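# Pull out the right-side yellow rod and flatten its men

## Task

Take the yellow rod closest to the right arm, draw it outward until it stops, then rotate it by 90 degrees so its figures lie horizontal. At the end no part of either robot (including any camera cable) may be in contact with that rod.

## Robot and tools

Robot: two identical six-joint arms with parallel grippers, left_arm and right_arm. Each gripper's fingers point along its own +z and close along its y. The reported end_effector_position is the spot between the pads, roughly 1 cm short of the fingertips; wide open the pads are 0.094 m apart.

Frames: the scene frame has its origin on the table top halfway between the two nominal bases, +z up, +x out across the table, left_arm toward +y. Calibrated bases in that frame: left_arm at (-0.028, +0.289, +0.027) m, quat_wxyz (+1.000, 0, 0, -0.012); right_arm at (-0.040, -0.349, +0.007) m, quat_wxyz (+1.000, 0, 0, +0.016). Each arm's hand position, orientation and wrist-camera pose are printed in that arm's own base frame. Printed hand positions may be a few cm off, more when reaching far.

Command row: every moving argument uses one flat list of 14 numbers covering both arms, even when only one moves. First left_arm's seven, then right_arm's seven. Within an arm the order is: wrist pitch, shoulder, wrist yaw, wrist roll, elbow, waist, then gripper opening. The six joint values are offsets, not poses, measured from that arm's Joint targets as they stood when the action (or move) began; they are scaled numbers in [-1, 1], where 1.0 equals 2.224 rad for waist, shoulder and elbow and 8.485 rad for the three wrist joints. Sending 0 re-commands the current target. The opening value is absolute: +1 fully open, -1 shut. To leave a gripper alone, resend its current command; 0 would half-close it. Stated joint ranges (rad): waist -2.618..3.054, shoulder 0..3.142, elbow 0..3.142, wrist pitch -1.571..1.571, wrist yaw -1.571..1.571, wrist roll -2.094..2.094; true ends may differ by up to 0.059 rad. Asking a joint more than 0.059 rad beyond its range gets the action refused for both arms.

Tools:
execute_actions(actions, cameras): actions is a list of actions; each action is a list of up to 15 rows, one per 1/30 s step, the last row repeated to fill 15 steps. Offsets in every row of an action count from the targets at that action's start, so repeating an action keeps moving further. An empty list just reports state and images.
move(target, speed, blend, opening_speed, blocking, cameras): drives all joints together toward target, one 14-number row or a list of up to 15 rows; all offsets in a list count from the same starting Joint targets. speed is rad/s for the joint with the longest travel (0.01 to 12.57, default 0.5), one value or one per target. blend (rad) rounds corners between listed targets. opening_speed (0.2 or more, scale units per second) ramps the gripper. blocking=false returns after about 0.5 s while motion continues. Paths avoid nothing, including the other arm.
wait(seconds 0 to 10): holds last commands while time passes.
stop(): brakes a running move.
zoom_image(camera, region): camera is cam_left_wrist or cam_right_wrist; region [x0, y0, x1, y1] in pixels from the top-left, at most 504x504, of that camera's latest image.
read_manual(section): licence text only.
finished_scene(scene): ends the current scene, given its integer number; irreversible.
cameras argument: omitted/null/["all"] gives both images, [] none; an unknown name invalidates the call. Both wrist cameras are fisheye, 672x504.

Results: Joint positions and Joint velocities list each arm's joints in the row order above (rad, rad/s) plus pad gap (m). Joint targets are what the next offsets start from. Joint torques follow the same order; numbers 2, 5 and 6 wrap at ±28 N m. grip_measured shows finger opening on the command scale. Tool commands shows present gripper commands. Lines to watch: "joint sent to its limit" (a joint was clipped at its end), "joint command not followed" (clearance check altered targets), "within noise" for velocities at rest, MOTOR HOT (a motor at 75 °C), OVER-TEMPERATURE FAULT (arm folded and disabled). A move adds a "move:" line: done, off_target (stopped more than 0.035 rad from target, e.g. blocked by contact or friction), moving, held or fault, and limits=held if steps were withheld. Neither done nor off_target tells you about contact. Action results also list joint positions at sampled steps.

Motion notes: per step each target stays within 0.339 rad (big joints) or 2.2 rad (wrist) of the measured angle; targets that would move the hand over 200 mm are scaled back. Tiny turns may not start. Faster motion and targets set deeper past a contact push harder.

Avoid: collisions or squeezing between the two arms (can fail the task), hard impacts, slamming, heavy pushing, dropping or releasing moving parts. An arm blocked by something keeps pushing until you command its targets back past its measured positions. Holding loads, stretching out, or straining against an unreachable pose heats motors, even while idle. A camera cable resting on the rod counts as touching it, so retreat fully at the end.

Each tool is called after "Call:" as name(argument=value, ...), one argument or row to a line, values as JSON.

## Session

Call:
execute_actions(
  actions=[],
)

Call:
zoom_image(
  camera="cam_right_wrist",
  region=[140, 80, 480, 280],
)

Call:
zoom_image(
  camera="cam_left_wrist",
  region=[250, 100, 630, 320],
)

Scene clock: 0.00 s.
left_arm: end_effector_position=(+0.3899, -0.0004, +0.1147) grip_measured=+1.000 end_effector_quat_wxyz=(+0.609, -0.026, +0.793, +0.006) | right_arm: end_effector_position=(+0.3960, -0.0474, +0.1154) grip_measured=+1.000 end_effector_quat_wxyz=(+0.595, +0.094, +0.794, -0.086)
Joint names: [wrist pitch, shoulder, wrist yaw, wrist roll, elbow, waist]
Joint positions: left_arm=[0.911 1.495 -0.08 -0.043 0.322 -0.04 0.094] | right_arm=[0.848 1.518 0.234 0.044 0.38 -0.018 0.094]
Joint velocities: within noise
Joint torques (N m): no reading
Heat: left arm: 42 °C; right arm: 40 °C.
Joint targets: left_arm=[0.899 1.493 -0.081 -0.042 0.324 -0.040] | right_arm=[0.837 1.515 0.234 0.045 0.383 -0.018]
Tool commands: left_gripper/opening=+1.0 right_gripper/opening=+1.0
camera_calibration:
cam_left_wrist: T_world_to_cam=[[0.0222135, -0.980285, 0.196335, -0.0420869], [-0.593611, -0.170951, -0.786385, 0.357186], [0.804446, -0.0990782, -0.585705, -0.125405], [0, 0, 0, 1]] pos_world=[0.313846, 0.00737939, 0.215698]
cam_right_wrist: T_world_to_cam=[[-0.244005, -0.947103, 0.208463, 0.0183839], [-0.655393, 0.00260904, -0.755284, 0.379511], [0.714788, -0.320918, -0.621361, -0.108823], [0, 0, 0, 1]] pos_world=[0.331, -0.0185021, 0.215188]

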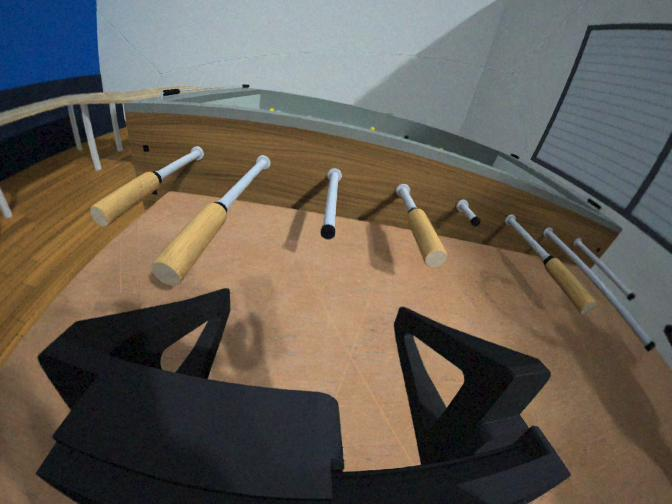

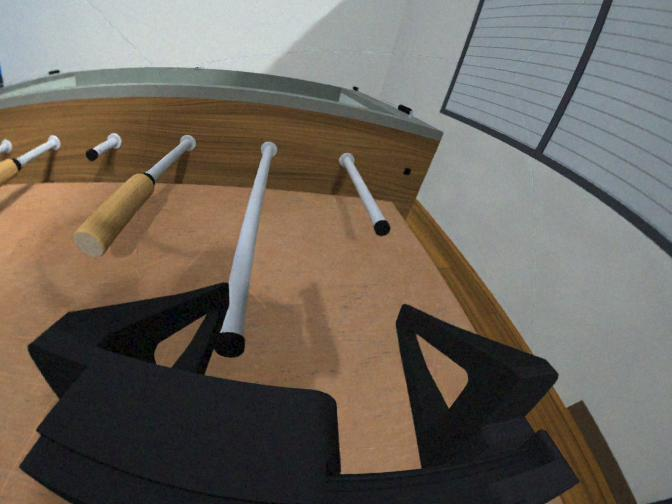

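Scaled by 1.482 from the camera's 672x504 image, which has a finer 960x720 frame.

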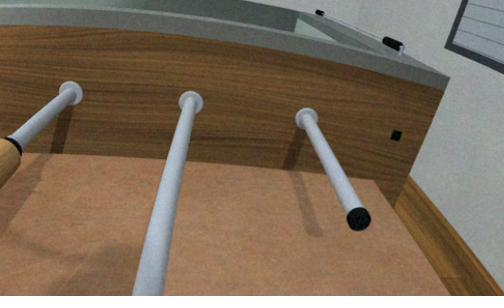

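Scaled by 1.326 from the camera's 672x504 image, which has a finer 960x720 frame.

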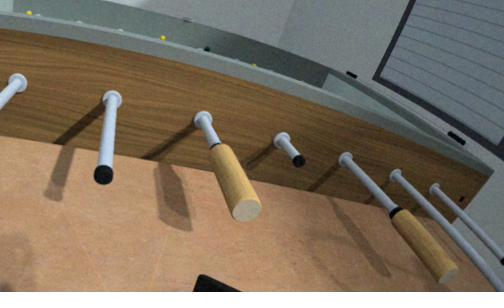

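Call:
move(
  target=[0,0,0,0,0,0,1,-0.1222,-0.0967,0.0196,-0.0053,0.3224,0.1655,0.5],
  speed=1.0,
  cameras=["cam_right_wrist"],
)

Call:
zoom_image(
  camera="cam_right_wrist",
  region=[140, 80, 560, 400],
)

Scene clock: 31.33 s.
left_arm: end_effector_position=(+0.3899, -0.0004, +0.1147) grip_measured=+1.000 end_effector_quat_wxyz=(+0.609, -0.026, +0.793, +0.006) | right_arm: end_effector_position=(+0.4165, +0.0781, +0.2817) grip_measured=+0.502 end_effector_quat_wxyz=(+0.556, -0.034, +0.828, -0.068)
Joint names: [wrist pitch, shoulder, wrist yaw, wrist roll, elbow, waist]
Joint positions: left_arm=[0.911 1.495 -0.08 -0.043 0.322 -0.04 0.094] | right_arm=[-0.186 1.307 0.394 0.005 1.078 0.345 0.071]
Joint velocities: within noise
Joint torques (N m): left_arm=[1.88 -5.78 -0.03 0.02 5.34 -0.02] | right_arm=[1.53 -4.96 0.22 -0.05 9.02 0.49]
Heat: left arm: 42 °C; right arm: 40 °C.
Joint targets: left_arm=[0.899 1.493 -0.081 -0.042 0.324 -0.040] | right_arm=[-0.200 1.300 0.400 0.000 1.100 0.350]
move: done
camera_calibration:
cam_right_wrist: T_world_to_cam=[[0.0023295, -0.944313, 0.32904, -0.029246], [-0.715019, -0.231606, -0.659626, 0.534379], [0.699101, -0.233733, -0.675741, 0.035303], [0, 0, 0, 1]] pos_world=[0.357479, 0.1044, 0.385969]
Images, in order (width x height): cam_right_wrist 672x504.

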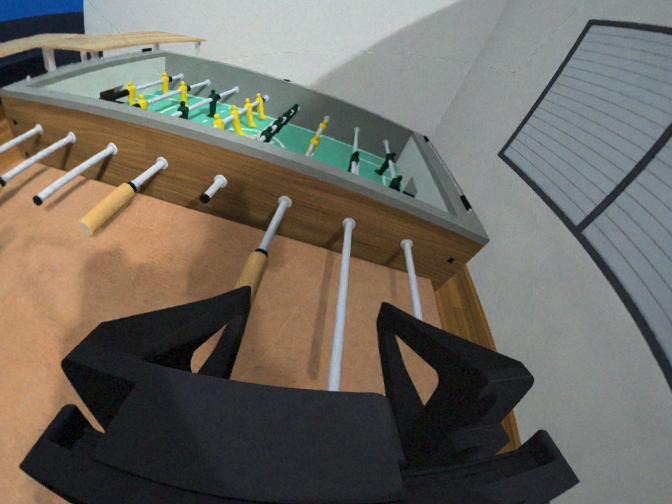

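Scaled by 1.200 from the camera's 672x504 image, which has a finer 960x720 frame.

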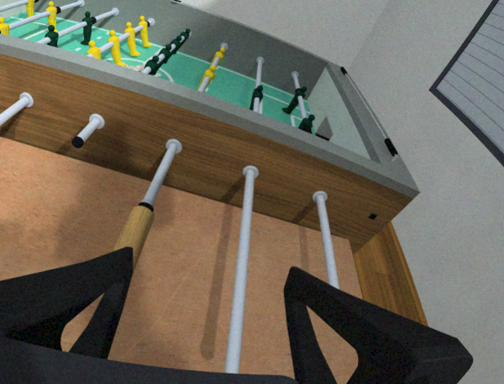

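Call:
move(
  target=[0,0,0,0,0,0,1,0.1532,0.3286,0.0229,0.0162,-0.1851,0.0801,0.5],
  speed=0.8,
  cameras=["cam_right_wrist"],
)

Call:
zoom_image(
  camera="cam_right_wrist",
  region=[200, 100, 450, 300],
)

Scene clock: 39.07 s.
left_arm: end_effector_position=(+0.3899, -0.0004, +0.1147) grip_measured=+1.000 end_effector_quat_wxyz=(+0.609, -0.026, +0.793, +0.006) | right_arm: end_effector_position=(+0.4537, +0.1471, +0.0864) grip_measured=+0.502 end_effector_quat_wxyz=(+0.638, +0.030, +0.769, -0.028)
Joint names: [wrist pitch, shoulder, wrist yaw, wrist roll, elbow, waist]
Joint positions: left_arm=[0.911 1.495 -0.08 -0.043 0.322 -0.04 0.094] | right_arm=[1.094 2.018 0.592 0.122 0.701 0.521 0.071]
Joint velocities: within noise
Joint torques (N m): left_arm=[1.88 -5.76 -0.03 0.01 5.33 -0.02] | right_arm=[1.71 -6.8 0.17 0.16 3.47 0.64]
Heat: left arm: 42 °C; right arm: 41 °C.
Joint targets: left_arm=[0.899 1.493 -0.081 -0.042 0.324 -0.040] | right_arm=[1.100 2.031 0.595 0.137 0.689 0.528]
move: done
camera_calibration:
cam_right_wrist: T_world_to_cam=[[-0.0954691, -0.977503, 0.188077, 0.161527], [-0.568194, -0.101624, -0.816595, 0.375977], [0.817338, -0.184824, -0.54571, -0.178692], [0, 0, 0, 1]] pos_world=[0.375101, 0.163075, 0.179128]
Images, in order (width x height): cam_right_wrist 672x504.

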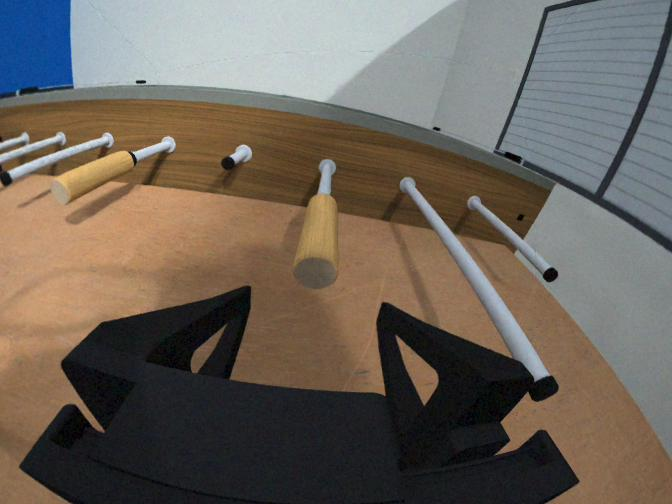

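Scaled by 2.016 from the camera's 672x504 image, which has a finer 960x720 frame.

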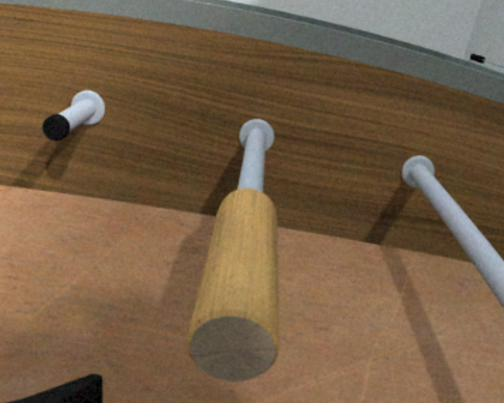

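Call:
move(
  target=[
    [0,0,0,0,0,0,1,0,0.009,0,-0.1851,0,0,0.5],
    [0,0,0,0,0,0,1,0.0145,0.132,-0.01295,-0.1975,0.1549,-0.0571,0.5],
  ],
  speed=[1.5,0.4],
  cameras=["cam_right_wrist"],
)

Scene clock: 59.40 s.
left_arm: end_effector_position=(+0.3899, -0.0004, +0.1147) grip_measured=+1.000 end_effector_quat_wxyz=(+0.609, -0.026, +0.793, +0.006) | right_arm: end_effector_position=(+0.5364, +0.1391, +0.0774) grip_measured=+0.502 end_effector_quat_wxyz=(-0.456, +0.495, -0.539, +0.505)
Joint names: [wrist pitch, shoulder, wrist yaw, wrist roll, elbow, waist]
Joint positions: left_arm=[0.911 1.495 -0.08 -0.043 0.322 -0.04 0.094] | right_arm=[1.209 2.302 0.498 -1.539 1.011 0.406 0.071]
Joint velocities: within noise
Joint torques (N m): left_arm=[1.89 -5.78 -0.02 0.02 5.35 -0.06] | right_arm=[1.82 -8.28 -0.06 0 6.27 -0.39]
Heat: left arm: 42 °C; right arm: 41 °C.
Joint targets: left_arm=[0.899 1.493 -0.081 -0.042 0.324 -0.040] | right_arm=[1.223 2.324 0.485 -1.538 1.033 0.402]
move: done
camera_calibration:
cam_right_wrist: T_world_to_cam=[[0.0394453, 0.183256, 0.982274, -0.131952], [-0.469369, -0.864436, 0.18012, 0.390774], [0.88212, -0.468154, 0.0519167, -0.294244], [0, 0, 0, 1]] pos_world=[0.448181, 0.224229, 0.074503]
Images, in order (width x height): cam_right_wrist 672x504.

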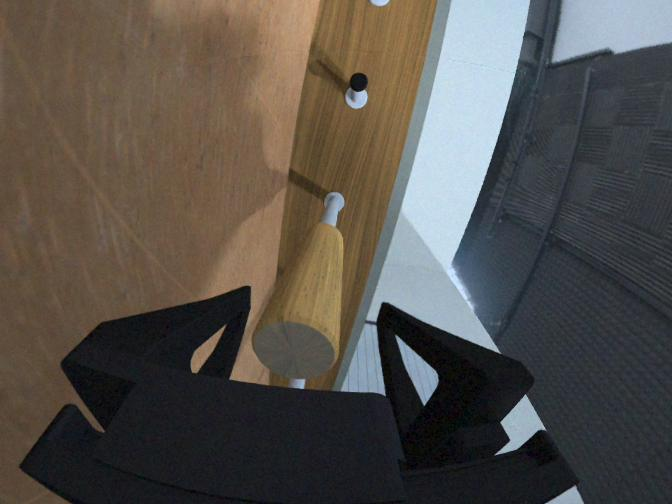

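Call:
move(
  target=[0,0,0,0,0,0,1,0.0094,0.0185,0,0,0,0,0.5],
  speed=0.4,
  cameras=["cam_right_wrist"],
)

Scene clock: 68.10 s.
left_arm: end_effector_position=(+0.3899, -0.0004, +0.1147) grip_measured=+1.000 end_effector_quat_wxyz=(+0.609, -0.026, +0.793, +0.006) | right_arm: end_effector_position=(+0.5357, +0.1389, +0.0714) grip_measured=+0.502 end_effector_quat_wxyz=(+0.466, -0.486, +0.536, -0.509)
Joint names: [wrist pitch, shoulder, wrist yaw, wrist roll, elbow, waist]
Joint positions: left_arm=[0.911 1.495 -0.08 -0.043 0.322 -0.04 0.094] | right_arm=[1.279 2.344 0.497 -1.54 1.011 0.406 0.071]
Joint velocities: within noise
Joint torques (N m): left_arm=[1.88 -5.76 -0.03 0.02 5.34 -0.03] | right_arm=[1.88 -8.38 -0.07 0.03 6.05 -0.39]
Heat: left arm: 42 °C; right arm: 42 °C.
Joint targets: left_arm=[0.899 1.493 -0.081 -0.042 0.324 -0.040] | right_arm=[1.303 2.366 0.485 -1.538 1.033 0.402]
move: done
camera_calibration:
cam_right_wrist: T_world_to_cam=[[0.013474, 0.17285, 0.984856, -0.110834], [-0.473051, -0.866647, 0.158575, 0.395217], [0.880932, -0.468023, 0.0700896, -0.294071], [0, 0, 0, 1]] pos_world=[0.447507, 0.224039, 0.0670956]
Images, in order (width x height): cam_right_wrist 672x504.

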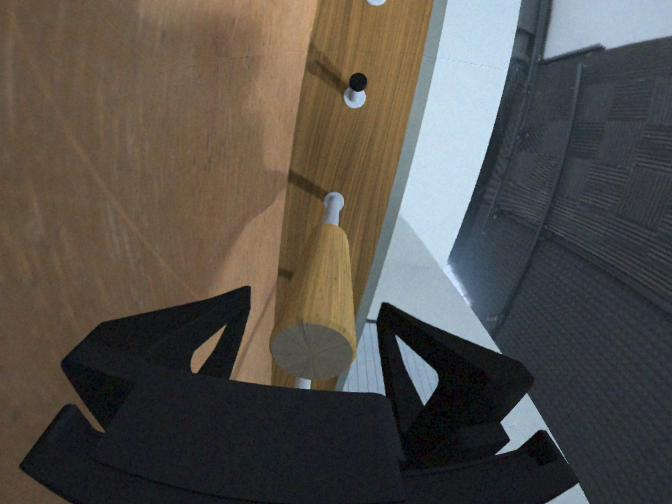

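Call:
move(
  target=[
    [0,0,0,0,0,0,1,0,0,0,0,0,0,0.5],
    [0,0,0,0,0,0,1,0,0,0,0,0,0,-0.6],
    [0,0,0,0,0,0,1,0,0,0,0.1875,0,0,-0.6],
  ],
  speed=0.9,
  opening_speed=0.6,
  cameras=["cam_right_wrist","cam_left_wrist"],
)

Call:
zoom_image(
  camera="cam_left_wrist",
  region=[250, 100, 630, 320],
)

Scene clock: 79.93 s.
left_arm: end_effector_position=(+0.3899, -0.0004, +0.1147) grip_measured=+1.000 end_effector_quat_wxyz=(+0.609, -0.026, +0.793, +0.006) | right_arm: end_effector_position=(+0.5359, +0.1464, +0.0665) grip_measured=-0.301 end_effector_quat_wxyz=(+0.686, +0.014, +0.727, -0.021)
Joint names: [wrist pitch, shoulder, wrist yaw, wrist roll, elbow, waist]
Joint positions: left_arm=[0.911 1.495 -0.08 -0.043 0.322 -0.04 0.094] | right_arm=[1.274 2.351 0.455 0.018 1.011 0.406 0.033]
Joint velocities: within noise
Joint torques (N m): left_arm=[1.88 -5.75 -0.03 0.01 5.38 -0.09] | right_arm=[1.98 -8.94 0.39 0.38 6.04 -0.39]
Heat: left arm: 41 °C; right arm: 43 °C.
Joint targets: left_arm=[0.899 1.493 -0.081 -0.042 0.324 -0.040] | right_arm=[1.303 2.365 0.485 0.052 1.033 0.402]
move: done
camera_calibration:
cam_left_wrist: T_world_to_cam=[[0.0222135, -0.980285, 0.196335, -0.0420869], [-0.593611, -0.170951, -0.786385, 0.357186], [0.804446, -0.0990782, -0.585705, -0.125405], [0, 0, 0, 1]] pos_world=[0.313846, 0.00737939, 0.215698]
cam_right_wrist: T_world_to_cam=[[-0.0862138, -0.977785, 0.191059, 0.167274], [-0.458331, -0.131349, -0.879023, 0.355971], [0.88459, -0.163352, -0.436825, -0.303265], [0, 0, 0, 1]] pos_world=[0.445839, 0.160776, 0.148474]

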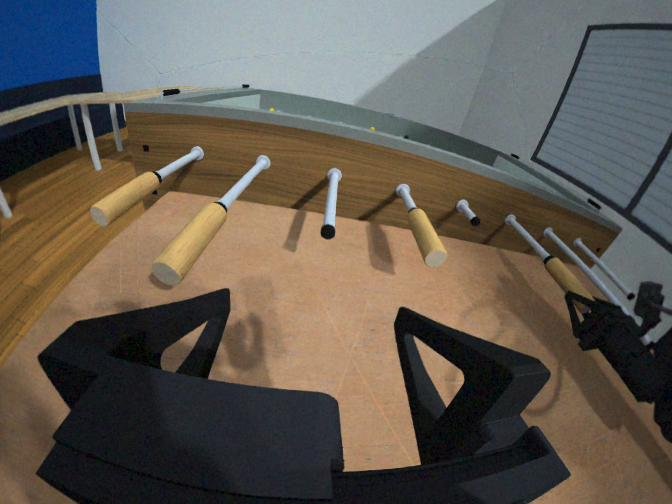

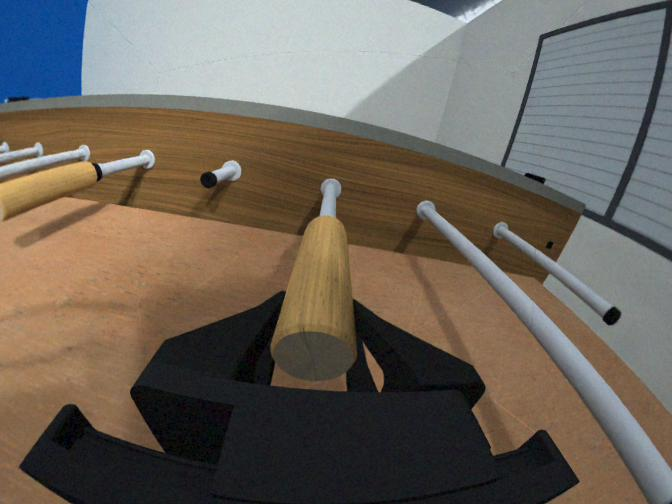

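Scaled by 1.326 from the camera's 672x504 image, which has a finer 960x720 frame.

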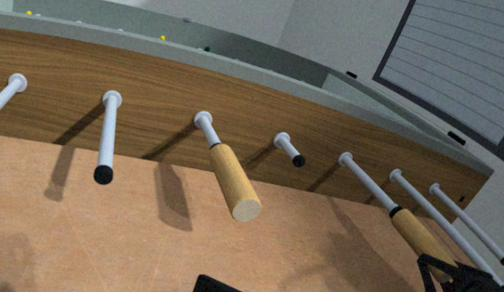

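Call:
move(
  target=[
    [0,0,0,0,0,0,1,-0.0359,-0.1173,0.0065,0.0121,-0.0831,0.0305,-0.6],
    [0,0,0,0,0,0,1,-0.0835,-0.2322,0.0096,0.0302,-0.1274,0.0635,-0.6],
  ],
  speed=[0.35,0.25],
  blend=0.05,
  cameras=["cam_right_wrist","cam_left_wrist"],
)

Scene clock: 94.97 s.
left_arm: end_effector_position=(+0.3899, -0.0004, +0.1147) grip_measured=+1.000 end_effector_quat_wxyz=(+0.609, -0.026, +0.793, +0.006) | right_arm: end_effector_position=(+0.4525, +0.1514, +0.0674) grip_measured=-0.309 end_effector_quat_wxyz=(+0.549, +0.033, +0.835, -0.013)
Joint names: [wrist pitch, shoulder, wrist yaw, wrist roll, elbow, waist]
Joint positions: left_arm=[0.911 1.495 -0.08 -0.043 0.322 -0.04 0.094] | right_arm=[0.659 1.921 0.518 0.265 0.788 0.507 0.032]
Joint velocities: within noise
Joint torques (N m): left_arm=[1.88 -5.75 -0.03 0.02 5.34 -0.08] | right_arm=[1.06 -13.74 0.72 0.49 2.41 3.22]
Heat: left arm: 41 °C; right arm: 43 °C.
Joint targets: left_arm=[0.899 1.493 -0.081 -0.042 0.324 -0.040] | right_arm=[0.595 1.849 0.566 0.309 0.750 0.543]
move: off_target (right_arm); right_arm: the shoulder is farthest, 0.072 rad from its target
camera_calibration:
cam_left_wrist: T_world_to_cam=[[0.0222135, -0.980285, 0.196335, -0.0420869], [-0.593611, -0.170951, -0.786385, 0.357186], [0.804446, -0.0990782, -0.585705, -0.125405], [0, 0, 0, 1]] pos_world=[0.313846, 0.00737939, 0.215698]
cam_right_wrist: T_world_to_cam=[[-0.0429909, -0.984763, 0.168507, 0.147924], [-0.732848, -0.0835504, -0.675243, 0.422466], [0.679033, -0.152519, -0.718089, -0.118001], [0, 0, 0, 1]] pos_world=[0.396089, 0.16297, 0.175606]

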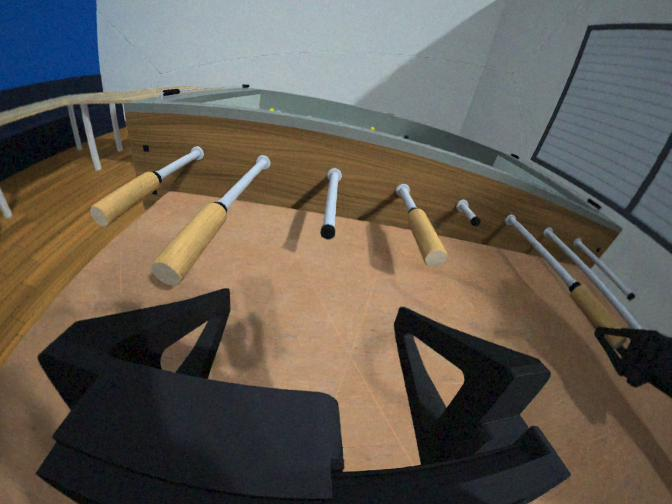

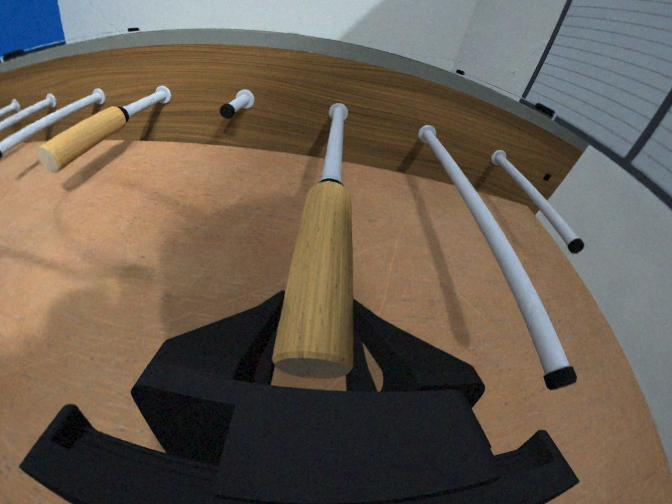

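Call:
move(
  target=[0,0,0,0,0,0,1,-0.004,-0.02,0,0,-0.012,0.005,-0.6],
  speed=0.2,
  cameras=[],
)

Scene clock: 107.77 s.
left_arm: end_effector_position=(+0.3899, -0.0004, +0.1147) grip_measured=+1.000 end_effector_quat_wxyz=(+0.609, -0.026, +0.793, +0.006) | right_arm: end_effector_position=(+0.4518, +0.1507, +0.0698) grip_measured=-0.309 end_effector_quat_wxyz=(+0.545, +0.033, +0.838, -0.008)
Joint names: [wrist pitch, shoulder, wrist yaw, wrist roll, elbow, waist]
Joint positions: left_arm=[0.911 1.495 -0.08 -0.043 0.322 -0.04 0.094] | right_arm=[0.635 1.903 0.503 0.271 0.788 0.501 0.032]
Joint velocities: within noise
Joint torques (N m): left_arm=[1.88 -5.78 -0.04 0.01 5.33 -0.02] | right_arm=[0.97 -15.9 0.88 0.38 0.59 4.75]
Heat: left arm: 41 °C; right arm: 45 °C.
Joint targets: left_arm=[0.899 1.493 -0.081 -0.042 0.324 -0.040] | right_arm=[0.560 1.804 0.566 0.309 0.723 0.554]
move: off_target (right_arm); right_arm: the shoulder is farthest, 0.099 rad from its target
No camera images: "cameras" was empty.

Call:
move(
  target=[
    [0,0,0,0,0,0,1,0.0071,0.036,-0.006,-0.003,0.021,-0.018,-0.6],
    [0,0,0,0,0,0,1,0.0071,0.036,-0.006,-0.003,0.021,-0.018,0.7],
    [0,0,0,0,0,0,1,-0.0542,-0.1142,-0.006,-0.003,0.1246,-0.018,0.7],
    [0,0,0,0,0,0,1,-0.1509,-0.303,-0.0549,-0.0364,0.2797,-0.159,0.7],
  ],
  speed=[0.25,0.25,0.7,1.0],
  opening_speed=1.0,
  cameras=["cam_right_wrist"],
)

Call:
zoom_image(
  camera="cam_right_wrist",
  region=[180, 60, 432, 220],
)

Scene clock: 119.73 s.
left_arm: end_effector_position=(+0.3899, -0.0004, +0.1147) grip_measured=+1.000 end_effector_quat_wxyz=(+0.609, -0.026, +0.793, +0.006) | right_arm: end_effector_position=(+0.3484, +0.0539, +0.3435) grip_measured=+0.698 end_effector_quat_wxyz=(+0.508, -0.058, +0.859, +0.006)
Joint names: [wrist pitch, shoulder, wrist yaw, wrist roll, elbow, waist]
Joint positions: left_arm=[0.911 1.495 -0.08 -0.043 0.322 -0.04 0.094] | right_arm=[-0.704 1.129 0.111 0.008 1.325 0.207 0.08]
Joint velocities: within noise
Joint torques (N m): left_arm=[1.89 -5.74 -0.03 0.01 5.31 -0.05] | right_arm=[1.5 -2.3 -0.04 -0.07 8.28 -0.55]
Heat: left arm: 41 °C; right arm: 45 °C.
Joint targets: left_arm=[0.899 1.493 -0.081 -0.042 0.324 -0.040] | right_arm=[-0.720 1.131 0.101 0.000 1.345 0.200]
move: done
camera_calibration:
cam_right_wrist: T_world_to_cam=[[0.14558, -0.963169, 0.226078, -0.0858445], [-0.764509, -0.254561, -0.59222, 0.516202], [0.627959, -0.0866233, -0.773411, 0.169433], [0, 0, 0, 1]] pos_world=[0.300742, 0.063399, 0.456154]
Images, in order (width x height): cam_right_wrist 672x504.

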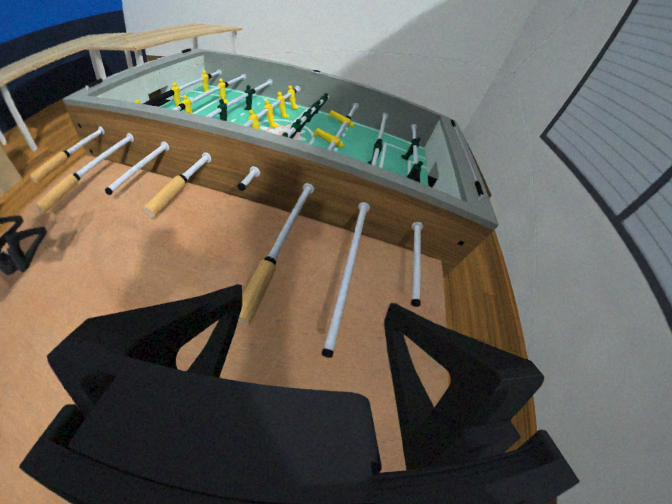

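Scaled by 2.000 from the camera's 672x504 image, which has a finer 960x720 frame.

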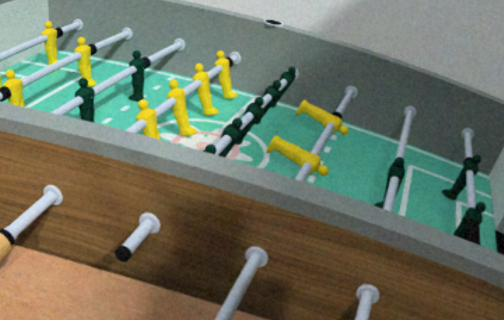

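Call:
zoom_image(
  camera="cam_right_wrist",
  region=[260, 80, 400, 180],
)

Scaled by 3.600 from the camera's 672x504 image, which has a finer 960x720 frame.

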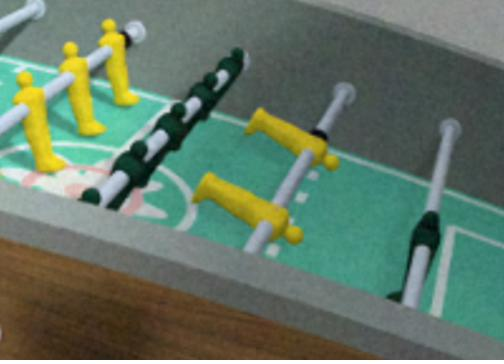

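Call:
move(
  target=[
    [0,0,0,0,0,0,1,0.0966,0.1884,0.0488,0.0335,-0.1551,0.1412,0.7],
    [0,0,0,0,0,0,1,0.1579,0.342,0.0488,0.0335,-0.2585,0.1412,0.7],
  ],
  speed=[1.0,0.5],
  cameras=["cam_right_wrist"],
)

Scene clock: 167.83 s.
left_arm: end_effector_position=(+0.3899, -0.0004, +0.1147) grip_measured=+1.000 end_effector_quat_wxyz=(+0.609, -0.026, +0.793, +0.006) | right_arm: end_effector_position=(+0.4480, +0.1529, +0.0740) grip_measured=+0.698 end_effector_quat_wxyz=(+0.544, +0.028, +0.839, -0.010)
Joint names: [wrist pitch, shoulder, wrist yaw, wrist roll, elbow, waist]
Joint positions: left_arm=[0.911 1.495 -0.08 -0.043 0.322 -0.04 0.094] | right_arm=[0.609 1.88 0.508 0.268 0.784 0.511 0.08]
Joint velocities: within noise
Joint torques (N m): left_arm=[1.89 -5.72 -0.03 0.03 5.34 -0.03] | right_arm=[1.7 -6.69 0.25 0.18 4.29 0.32]
Heat: left arm: 41 °C; right arm: 42 °C.
Joint targets: left_arm=[0.899 1.493 -0.081 -0.042 0.324 -0.040] | right_arm=[0.620 1.891 0.515 0.284 0.770 0.514]
move: done
camera_calibration:
cam_right_wrist: T_world_to_cam=[[-0.0293746, -0.98536, 0.16794, 0.142071], [-0.740574, -0.0913867, -0.665732, 0.427699], [0.671333, -0.143927, -0.727047, -0.107094], [0, 0, 0, 1]] pos_world=[0.392812, 0.163664, 0.183011]
Images, in order (width x height): cam_right_wrist 672x504.

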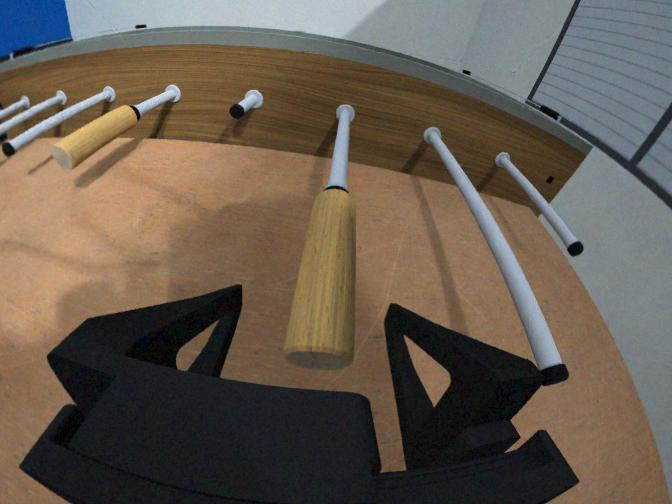

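Call:
move(
  target=[
    [0,0,0,0,0,0,1,0,0,0,0,0,0,0.7],
    [0,0,0,0,0,0,1,0,0,0,0,0,0,-0.6],
    [0,0,0,0,0,0,1,-0.0087,0.004,0.0139,-0.0212,0.0193,0.018,-0.6],
  ],
  speed=0.25,
  opening_speed=0.8,
  cameras=["cam_right_wrist"],
)

Scene clock: 179.70 s.
left_arm: end_effector_position=(+0.3899, -0.0004, +0.1147) grip_measured=+1.000 end_effector_quat_wxyz=(+0.609, -0.026, +0.793, +0.006) | right_arm: end_effector_position=(+0.4471, +0.1510, +0.0757) grip_measured=-0.302 end_effector_quat_wxyz=(+0.543, -0.015, +0.836, -0.080)
Joint names: [wrist pitch, shoulder, wrist yaw, wrist roll, elbow, waist]
Joint positions: left_arm=[0.911 1.495 -0.08 -0.043 0.322 -0.04 0.094] | right_arm=[0.581 1.893 0.604 0.14 0.808 0.54 0.033]
Joint velocities: within noise
Joint torques (N m): left_arm=[1.87 -5.74 -0.03 0.02 5.38 -0.06] | right_arm=[1.26 -7.1 0.58 -0.42 5.67 1.31]
Heat: left arm: 41 °C; right arm: 43 °C.
Joint targets: left_arm=[0.899 1.493 -0.081 -0.042 0.324 -0.040] | right_arm=[0.546 1.900 0.633 0.104 0.813 0.554]
move: done
camera_calibration:
cam_right_wrist: T_world_to_cam=[[-0.0318791, -0.944258, 0.327658, 0.1227], [-0.742597, -0.197043, -0.640096, 0.442904], [0.668979, -0.263724, -0.694922, -0.0888095], [0, 0, 0, 1]] pos_world=[0.392223, 0.179711, 0.181582]
Images, in order (width x height): cam_right_wrist 672x504.

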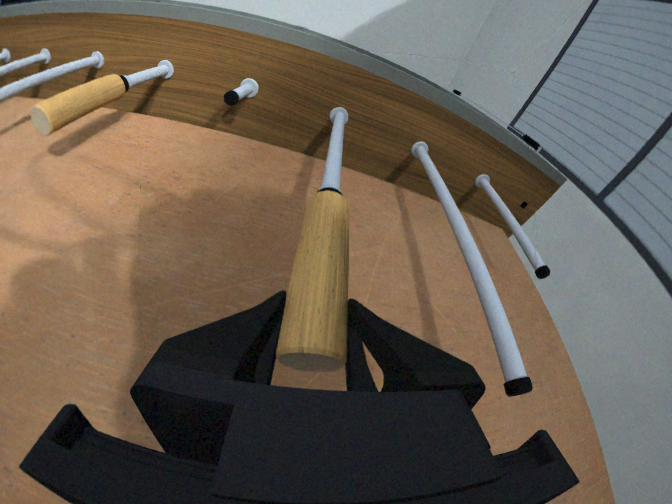

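Call:
move(
  target=[
    [0,0,0,0,0,0,1,0.0024,0,-0.002,0.0025,0,-0.004,-0.6],
    [0,0,0,0,0,0,1,0.0024,0,-0.002,0.0025,0,-0.004,0.7],
    [0,0,0,0,0,0,1,-0.0526,-0.1574,0,0.002,0.0841,-0.004,0.7],
    [0,0,0,0,0,0,1,-0.1492,-0.3458,-0.0628,-0.0123,0.2392,-0.1592,0.7],
  ],
  speed=[0.25,0.25,0.7,1.0],
  opening_speed=1.0,
  cameras=["cam_right_wrist"],
)

Call:
zoom_image(
  camera="cam_right_wrist",
  region=[260, 80, 400, 180],
)

Scene clock: 194.80 s.
left_arm: end_effector_position=(+0.3899, -0.0004, +0.1147) grip_measured=+1.000 end_effector_quat_wxyz=(+0.609, -0.026, +0.793, +0.006) | right_arm: end_effector_position=(+0.3484, +0.0543, +0.3437) grip_measured=+0.698 end_effector_quat_wxyz=(+0.508, -0.058, +0.859, +0.007)
Joint names: [wrist pitch, shoulder, wrist yaw, wrist roll, elbow, waist]
Joint positions: left_arm=[0.911 1.495 -0.08 -0.043 0.322 -0.04 0.094] | right_arm=[-0.704 1.129 0.11 0.008 1.326 0.207 0.08]
Joint velocities: within noise
Joint torques (N m): left_arm=[1.88 -5.78 -0.02 0.03 5.33 -0.09] | right_arm=[1.55 -2.26 -0.04 -0.07 8.25 -0.61]
Heat: left arm: 41 °C; right arm: 42 °C.
Joint targets: left_arm=[0.899 1.493 -0.081 -0.042 0.324 -0.040] | right_arm=[-0.720 1.131 0.100 0.000 1.345 0.200]
move: done
camera_calibration:
cam_right_wrist: T_world_to_cam=[[0.146901, -0.963065, 0.225669, -0.0857819], [-0.763921, -0.25539, -0.592621, 0.516318], [0.628366, -0.0853368, -0.773223, 0.169311], [0, 0, 0, 1]] pos_world=[0.300639, 0.0636973, 0.456254]
Images, in order (width x height): cam_right_wrist 672x504.

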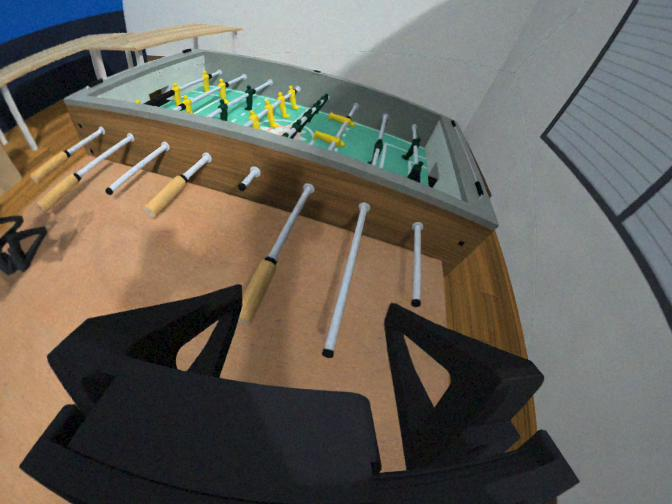

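Scaled by 3.600 from the camera's 672x504 image, which has a finer 960x720 frame.

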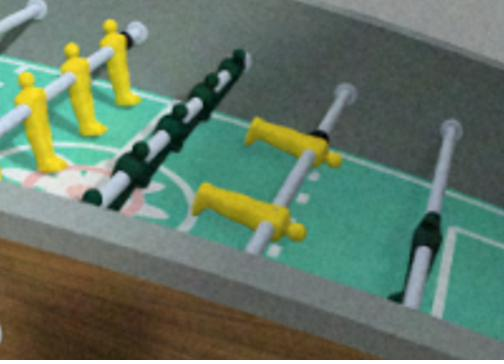

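Call:
finished_scene(
  scene=2,
)

The scene is finished: the task was done.


## Next scene

The same job, from a new start.

Call:
execute_actions(
  actions=[],
)

Call:
zoom_image(
  camera="cam_left_wrist",
  region=[250, 100, 630, 320],
)

Scene clock: 0.00 s.
left_arm: end_effector_position=(+0.4127, +0.0165, +0.1264) grip_measured=+1.000 end_effector_quat_wxyz=(+0.618, -0.002, +0.786, +0.007) | right_arm: end_effector_position=(+0.3903, -0.0463, +0.1052) grip_measured=+1.000 end_effector_quat_wxyz=(+0.587, +0.098, +0.798, -0.097)
Joint names: [wrist pitch, shoulder, wrist yaw, wrist roll, elbow, waist]
Joint positions: left_arm=[0.901 1.55 0.039 0.018 0.411 0.054 0.094] | right_arm=[0.871 1.537 0.276 0.046 0.357 0.003 0.094]
Joint velocities: within noise
Joint torques (N m): no reading
Heat: left arm: 39 °C; right arm: 38 °C.
Joint targets: left_arm=[0.889 1.548 0.039 0.019 0.413 0.054] | right_arm=[0.861 1.534 0.277 0.048 0.360 0.003]
Tool commands: left_gripper/opening=+1.0 right_gripper/opening=+1.0
camera_calibration:
cam_left_wrist: T_world_to_cam=[[-0.0177666, -0.985889, 0.166453, -0.00796993], [-0.580802, -0.125334, -0.804339, 0.378982], [0.813851, -0.110967, -0.570379, -0.140833], [0, 0, 0, 1]] pos_world=[0.334589, 0.0240143, 0.225829]
cam_right_wrist: T_world_to_cam=[[-0.259, -0.939853, 0.222701, 0.0247898], [-0.669431, 0.00846419, -0.742826, 0.372487], [0.696262, -0.341475, -0.631359, -0.103415], [0, 0, 0, 1]] pos_world=[0.327779, -0.0151678, 0.20588]

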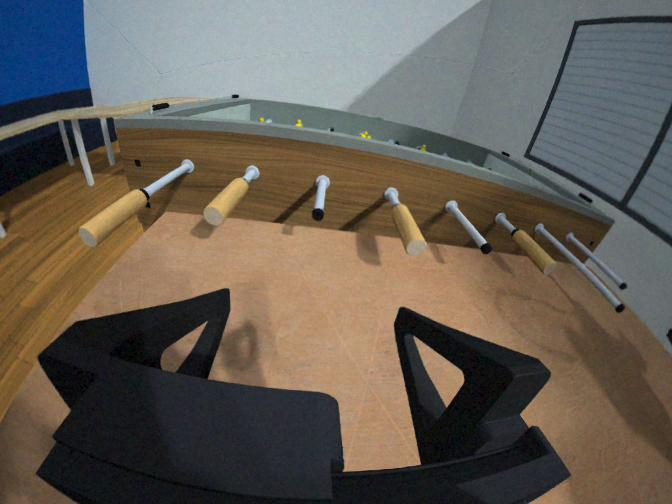

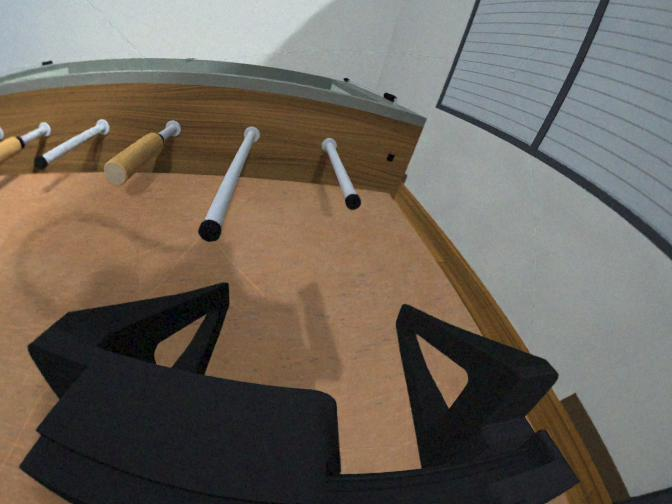

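Scaled by 1.326 from the camera's 672x504 image, which has a finer 960x720 frame.

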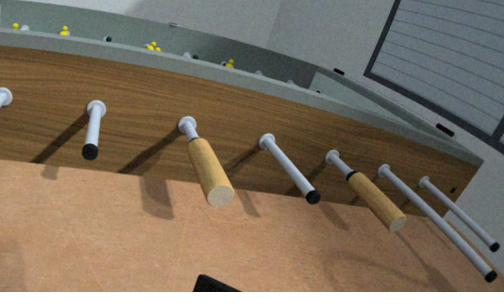

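Call:
move(
  target=[0,0,0,0,0,0,1,-0.1863,-0.1812,-0.0209,-0.0057,0.4429,0.0886,0.5],
  speed=1.1,
  cameras=["cam_right_wrist"],
)

Call:
zoom_image(
  camera="cam_right_wrist",
  region=[260, 70, 400, 170],
)

Scene clock: 18.63 s.
left_arm: end_effector_position=(+0.4127, +0.0165, +0.1264) grip_measured=+1.000 end_effector_quat_wxyz=(+0.618, -0.002, +0.786, +0.007) | right_arm: end_effector_position=(+0.3495, +0.0491, +0.3436) grip_measured=+0.502 end_effector_quat_wxyz=(+0.508, -0.052, +0.860, +0.003)
Joint names: [wrist pitch, shoulder, wrist yaw, wrist roll, elbow, waist]
Joint positions: left_arm=[0.901 1.55 0.039 0.018 0.411 0.054 0.094] | right_arm=[-0.704 1.131 0.111 0.006 1.327 0.193 0.071]
Joint velocities: within noise
Joint torques (N m): left_arm=[1.85 -6.82 0 0.02 5.65 -0.06] | right_arm=[1.49 -2.44 -0.05 -0.06 8.13 0.73]
Heat: left arm: 40 °C; right arm: 39 °C.
Joint targets: left_arm=[0.889 1.548 0.039 0.019 0.413 0.054] | right_arm=[-0.720 1.131 0.100 -0.001 1.345 0.200]
move: done
camera_calibration:
cam_right_wrist: T_world_to_cam=[[0.133253, -0.964607, 0.227546, -0.0867288], [-0.767868, -0.245641, -0.591641, 0.516336], [0.626596, -0.0958873, -0.773423, 0.169288], [0, 0, 0, 1]] pos_world=[0.301959, 0.0594065, 0.456152]
Images, in order (width x height): cam_right_wrist 672x504.

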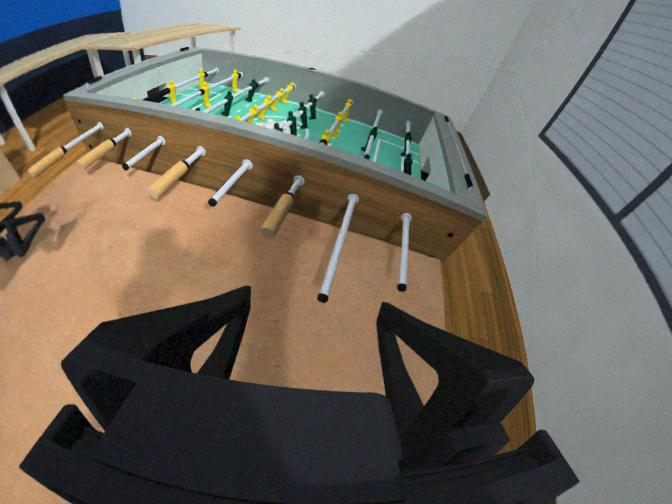

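Scaled by 3.600 from the camera's 672x504 image, which has a finer 960x720 frame.

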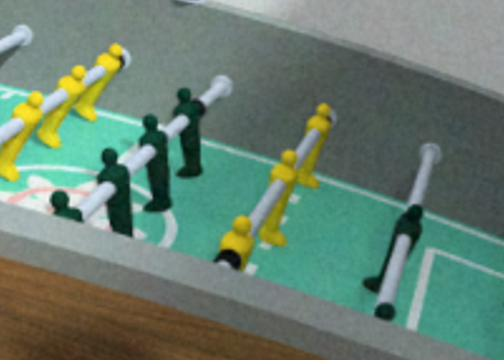

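Call:
move(
  target=[
    [0,0,0,0,0,0,1,0.0613,0.076,0.0354,0,-0.1102,0.0675,0.5],
    [0,0,0,0,0,0,1,0.2106,0.552,0.0496,-0.1783,-0.0804,0.1073,0.5],
  ],
  speed=1.0,
  blend=0.1,
  cameras=["cam_right_wrist"],
)

Scene clock: 48.80 s.
left_arm: end_effector_position=(+0.4127, +0.0165, +0.1264) grip_measured=+1.000 end_effector_quat_wxyz=(+0.618, -0.002, +0.786, +0.007) | right_arm: end_effector_position=(+0.5563, +0.1601, +0.0690) grip_measured=+0.502 end_effector_quat_wxyz=(-0.443, +0.509, -0.549, +0.492)
Joint names: [wrist pitch, shoulder, wrist yaw, wrist roll, elbow, waist]
Joint positions: left_arm=[0.901 1.55 0.039 0.018 0.411 0.054 0.094] | right_arm=[1.06 2.346 0.517 -1.515 1.145 0.431 0.071]
Joint velocities: within noise
Joint torques (N m): left_arm=[1.86 -6.76 0 0.02 5.64 -0.06] | right_arm=[1.76 -9.77 0.13 0 6.58 0.69]
Heat: left arm: 40 °C; right arm: 40 °C.
Joint targets: left_arm=[0.889 1.548 0.039 0.019 0.413 0.054] | right_arm=[1.067 2.359 0.521 -1.514 1.166 0.439]
move: done
camera_calibration:
cam_right_wrist: T_world_to_cam=[[0.0876902, 0.185181, 0.978784, -0.155242], [-0.456429, -0.86589, 0.204714, 0.41115], [0.885428, -0.464696, 0.00859183, -0.300921], [0, 0, 0, 1]] pos_world=[0.467718, 0.244922, 0.0703661]
Images, in order (width x height): cam_right_wrist 672x504.

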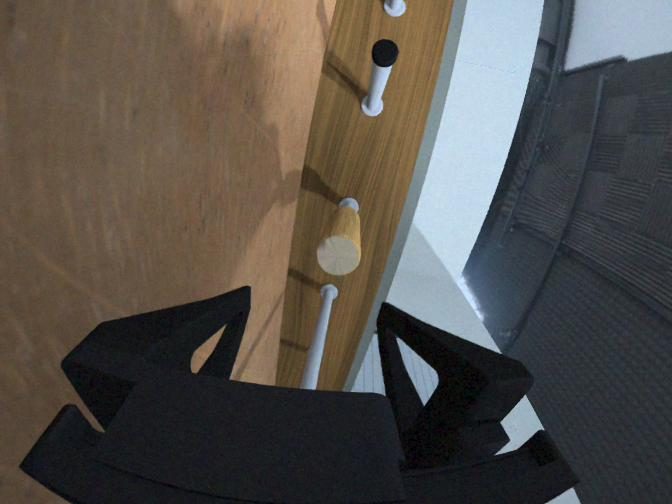

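Call:
move(
  target=[0,0,0,0,0,0,1,-0.0160,0.1084,-0.0117,-0.0046,0.1995,-0.0436,0.5],
  speed=0.4,
  cameras=["cam_right_wrist"],
)

Scene clock: 66.70 s.
left_arm: end_effector_position=(+0.4127, +0.0165, +0.1264) grip_measured=+1.000 end_effector_quat_wxyz=(+0.618, -0.002, +0.786, +0.007) | right_arm: end_effector_position=(+0.6448, +0.1546, +0.0791) grip_measured=+0.502 end_effector_quat_wxyz=(+0.467, -0.487, +0.531, -0.512)
Joint names: [wrist pitch, shoulder, wrist yaw, wrist roll, elbow, waist]
Joint positions: left_arm=[0.901 1.55 0.039 0.018 0.411 0.054 0.094] | right_arm=[0.945 2.572 0.435 -1.554 1.583 0.347 0.071]
Joint velocities: within noise
Joint torques (N m): left_arm=[1.86 -6.74 0 0.01 5.67 -0.03] | right_arm=[1.59 -10.8 -0.11 0.04 7.91 -0.47]
Heat: left arm: 39 °C; right arm: 42 °C.
Joint targets: left_arm=[0.889 1.548 0.039 0.019 0.413 0.054] | right_arm=[0.931 2.600 0.422 -1.553 1.610 0.342]
move: done
camera_calibration:
cam_right_wrist: T_world_to_cam=[[0.00581919, 0.180172, 0.983618, -0.11872], [-0.471163, -0.867113, 0.161619, 0.457744], [0.882027, -0.464385, 0.0798444, -0.385412], [0, 0, 0, 1]] pos_world=[0.556307, 0.239326, 0.0735676]
Images, in order (width x height): cam_right_wrist 672x504.

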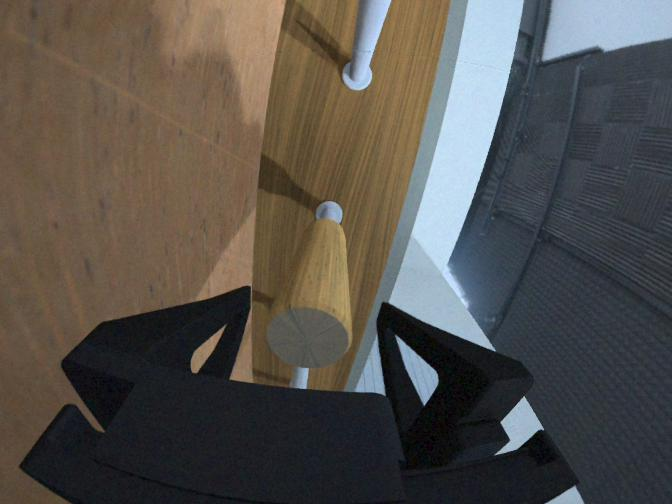

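Call:
move(
  target=[
    [0,0,0,0,0,0,1,0,0,0,0,0,0,0.5],
    [0,0,0,0,0,0,1,0,0,0,0,0,0,-0.6],
    [0,0,0,0,0,0,1,0,0,0,0.1875,0,0,-0.6],
    [0,0,0,0,0,0,1,0.0156,-0.0902,0.0075,0.1904,-0.1638,0.0294,-0.6],
    [0,0,0,0,0,0,1,0.0068,-0.2014,0.0176,0.2008,-0.3082,0.0731,-0.6],
  ],
  speed=[0.9,0.9,0.9,0.35,0.35],
  opening_speed=0.7,
  cameras=["cam_right_wrist"],
)

Scene clock: 92.63 s.
left_arm: end_effector_position=(+0.4127, +0.0165, +0.1264) grip_measured=+1.000 end_effector_quat_wxyz=(+0.618, -0.002, +0.786, +0.007) | right_arm: end_effector_position=(+0.5005, +0.1734, +0.0595) grip_measured=-0.310 end_effector_quat_wxyz=(+0.619, +0.010, +0.785, -0.024)
Joint names: [wrist pitch, shoulder, wrist yaw, wrist roll, elbow, waist]
Joint positions: left_arm=[0.901 1.55 0.039 0.018 0.411 0.054 0.094] | right_arm=[0.978 2.19 0.541 0.117 0.938 0.506 0.032]
Joint velocities: within noise
Joint torques (N m): left_arm=[1.85 -6.74 0 0 5.65 -0.03] | right_arm=[1.74 -12.67 0.47 0.38 3.67 -0.08]
Heat: left arm: 39 °C; right arm: 43 °C.
Joint targets: left_arm=[0.889 1.548 0.039 0.019 0.413 0.054] | right_arm=[0.989 2.152 0.571 0.151 0.924 0.505]
move: off_target (right_arm); right_arm: the shoulder is farthest, 0.038 rad from its target
camera_calibration:
cam_right_wrist: T_world_to_cam=[[-0.0513887, -0.976473, 0.209429, 0.173315], [-0.604521, -0.136507, -0.784806, 0.405621], [0.79493, -0.166934, -0.583284, -0.216342], [0, 0, 0, 1]] pos_world=[0.426089, 0.188493, 0.155848]
Images, in order (width x height): cam_right_wrist 672x504.

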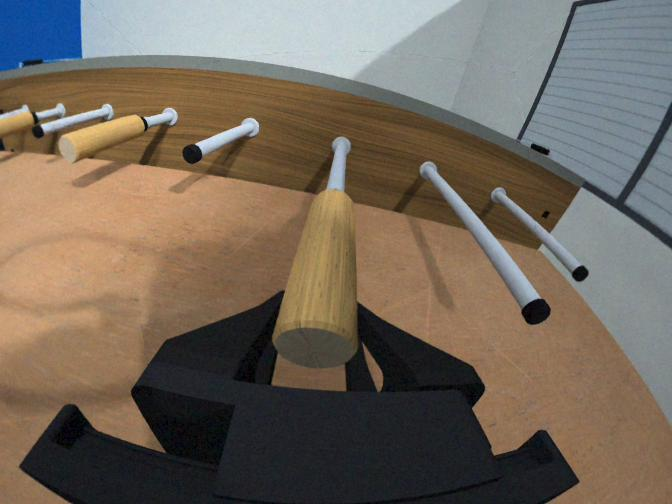

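Call:
move(
  target=[0,0,0,0,0,0,1,-0.0514,-0.1312,0.0060,0.0225,-0.0627,0.052,-0.6],
  speed=0.28,
  cameras=["cam_right_wrist"],
)

Scene clock: 101.40 s.
left_arm: end_effector_position=(+0.4127, +0.0165, +0.1264) grip_measured=+1.000 end_effector_quat_wxyz=(+0.618, -0.002, +0.786, +0.007) | right_arm: end_effector_position=(+0.4664, +0.1771, +0.0637) grip_measured=-0.317 end_effector_quat_wxyz=(+0.550, +0.035, +0.835, +0.008)
Joint names: [wrist pitch, shoulder, wrist yaw, wrist roll, elbow, waist]
Joint positions: left_arm=[0.901 1.55 0.039 0.018 0.411 0.054 0.094] | right_arm=[0.641 1.993 0.513 0.302 0.881 0.537 0.032]
Joint velocities: within noise
Joint torques (N m): left_arm=[1.85 -6.79 -0.01 0.01 5.68 -0.08] | right_arm=[0.82 -19.6 1.36 0.4 -1.72 7.47]
Heat: left arm: 39 °C; right arm: 44 °C.
Joint targets: left_arm=[0.889 1.548 0.039 0.019 0.413 0.054] | right_arm=[0.553 1.860 0.622 0.342 0.785 0.620]
move: off_target (right_arm); right_arm: the shoulder is farthest, 0.133 rad from its target
camera_calibration:
cam_right_wrist: T_world_to_cam=[[-0.022973, -0.991074, 0.131316, 0.168623], [-0.729479, -0.0731995, -0.680075, 0.429266], [0.683617, -0.111415, -0.721287, -0.135374], [0, 0, 0, 1]] pos_world=[0.409559, 0.183457, 0.172147]
Images, in order (width x height): cam_right_wrist 672x504.

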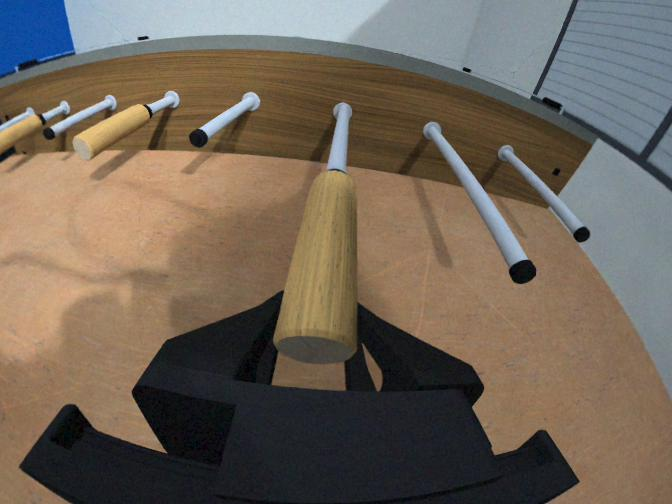

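Call:
move(
  target=[
    [0,0,0,0,0,0,1,0.0088,0.0562,-0.0106,-0.0035,0.038,-0.036,-0.6],
    [0,0,0,0,0,0,1,0.0088,0.0562,-0.0106,-0.0035,0.038,-0.036,0.7],
    [0,0,0,0,0,0,1,-0.0534,-0.1394,-0.0106,-0.0035,0.0967,-0.036,0.7],
    [0,0,0,0,0,0,1,-0.15,-0.3278,-0.0615,-0.0403,0.2518,-0.1888,0.7],
  ],
  speed=[0.25,0.25,0.7,1.0],
  opening_speed=1.0,
  cameras=["cam_right_wrist"],
)

Call:
zoom_image(
  camera="cam_right_wrist",
  region=[260, 80, 400, 180],
)

Scene clock: 119.57 s.
left_arm: end_effector_position=(+0.4127, +0.0165, +0.1264) grip_measured=+1.000 end_effector_quat_wxyz=(+0.618, -0.002, +0.786, +0.007) | right_arm: end_effector_position=(+0.3484, +0.0541, +0.3443) grip_measured=+0.698 end_effector_quat_wxyz=(+0.509, -0.058, +0.859, +0.007)
Joint names: [wrist pitch, shoulder, wrist yaw, wrist roll, elbow, waist]
Joint positions: left_arm=[0.901 1.55 0.039 0.018 0.411 0.054 0.094] | right_arm=[-0.704 1.129 0.111 0.007 1.327 0.207 0.08]
Joint velocities: within noise
Joint torques (N m): left_arm=[1.86 -6.75 0.01 0.01 5.67 -0.05] | right_arm=[1.46 -2.3 -0.05 -0.09 8.09 -0.55]
Heat: left arm: 39 °C; right arm: 46 °C.
Joint targets: left_arm=[0.889 1.548 0.039 0.019 0.413 0.054] | right_arm=[-0.720 1.131 0.100 0.000 1.345 0.200]
move: done; target 2's new numbers were sent with right_arm's wrist yaw 0.047 rad from that target
camera_calibration:
cam_right_wrist: T_world_to_cam=[[0.146282, -0.962979, 0.226433, -0.0861428], [-0.763303, -0.255477, -0.59338, 0.516677], [0.629261, -0.0860362, -0.772417, 0.16916], [0, 0, 0, 1]] pos_world=[0.300536, 0.0635991, 0.456753]
Images, in order (width x height): cam_right_wrist 672x504.

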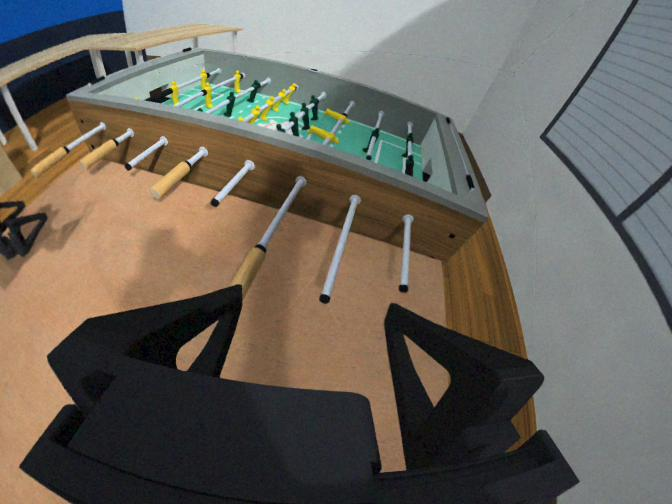

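Scaled by 3.600 from the camera's 672x504 image, which has a finer 960x720 frame.

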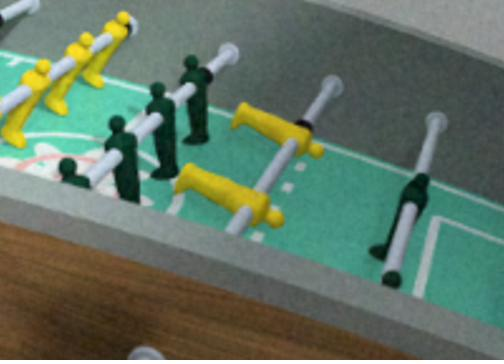

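Call:
finished_scene(
  scene=3,
)

The scene is finished: the task was done.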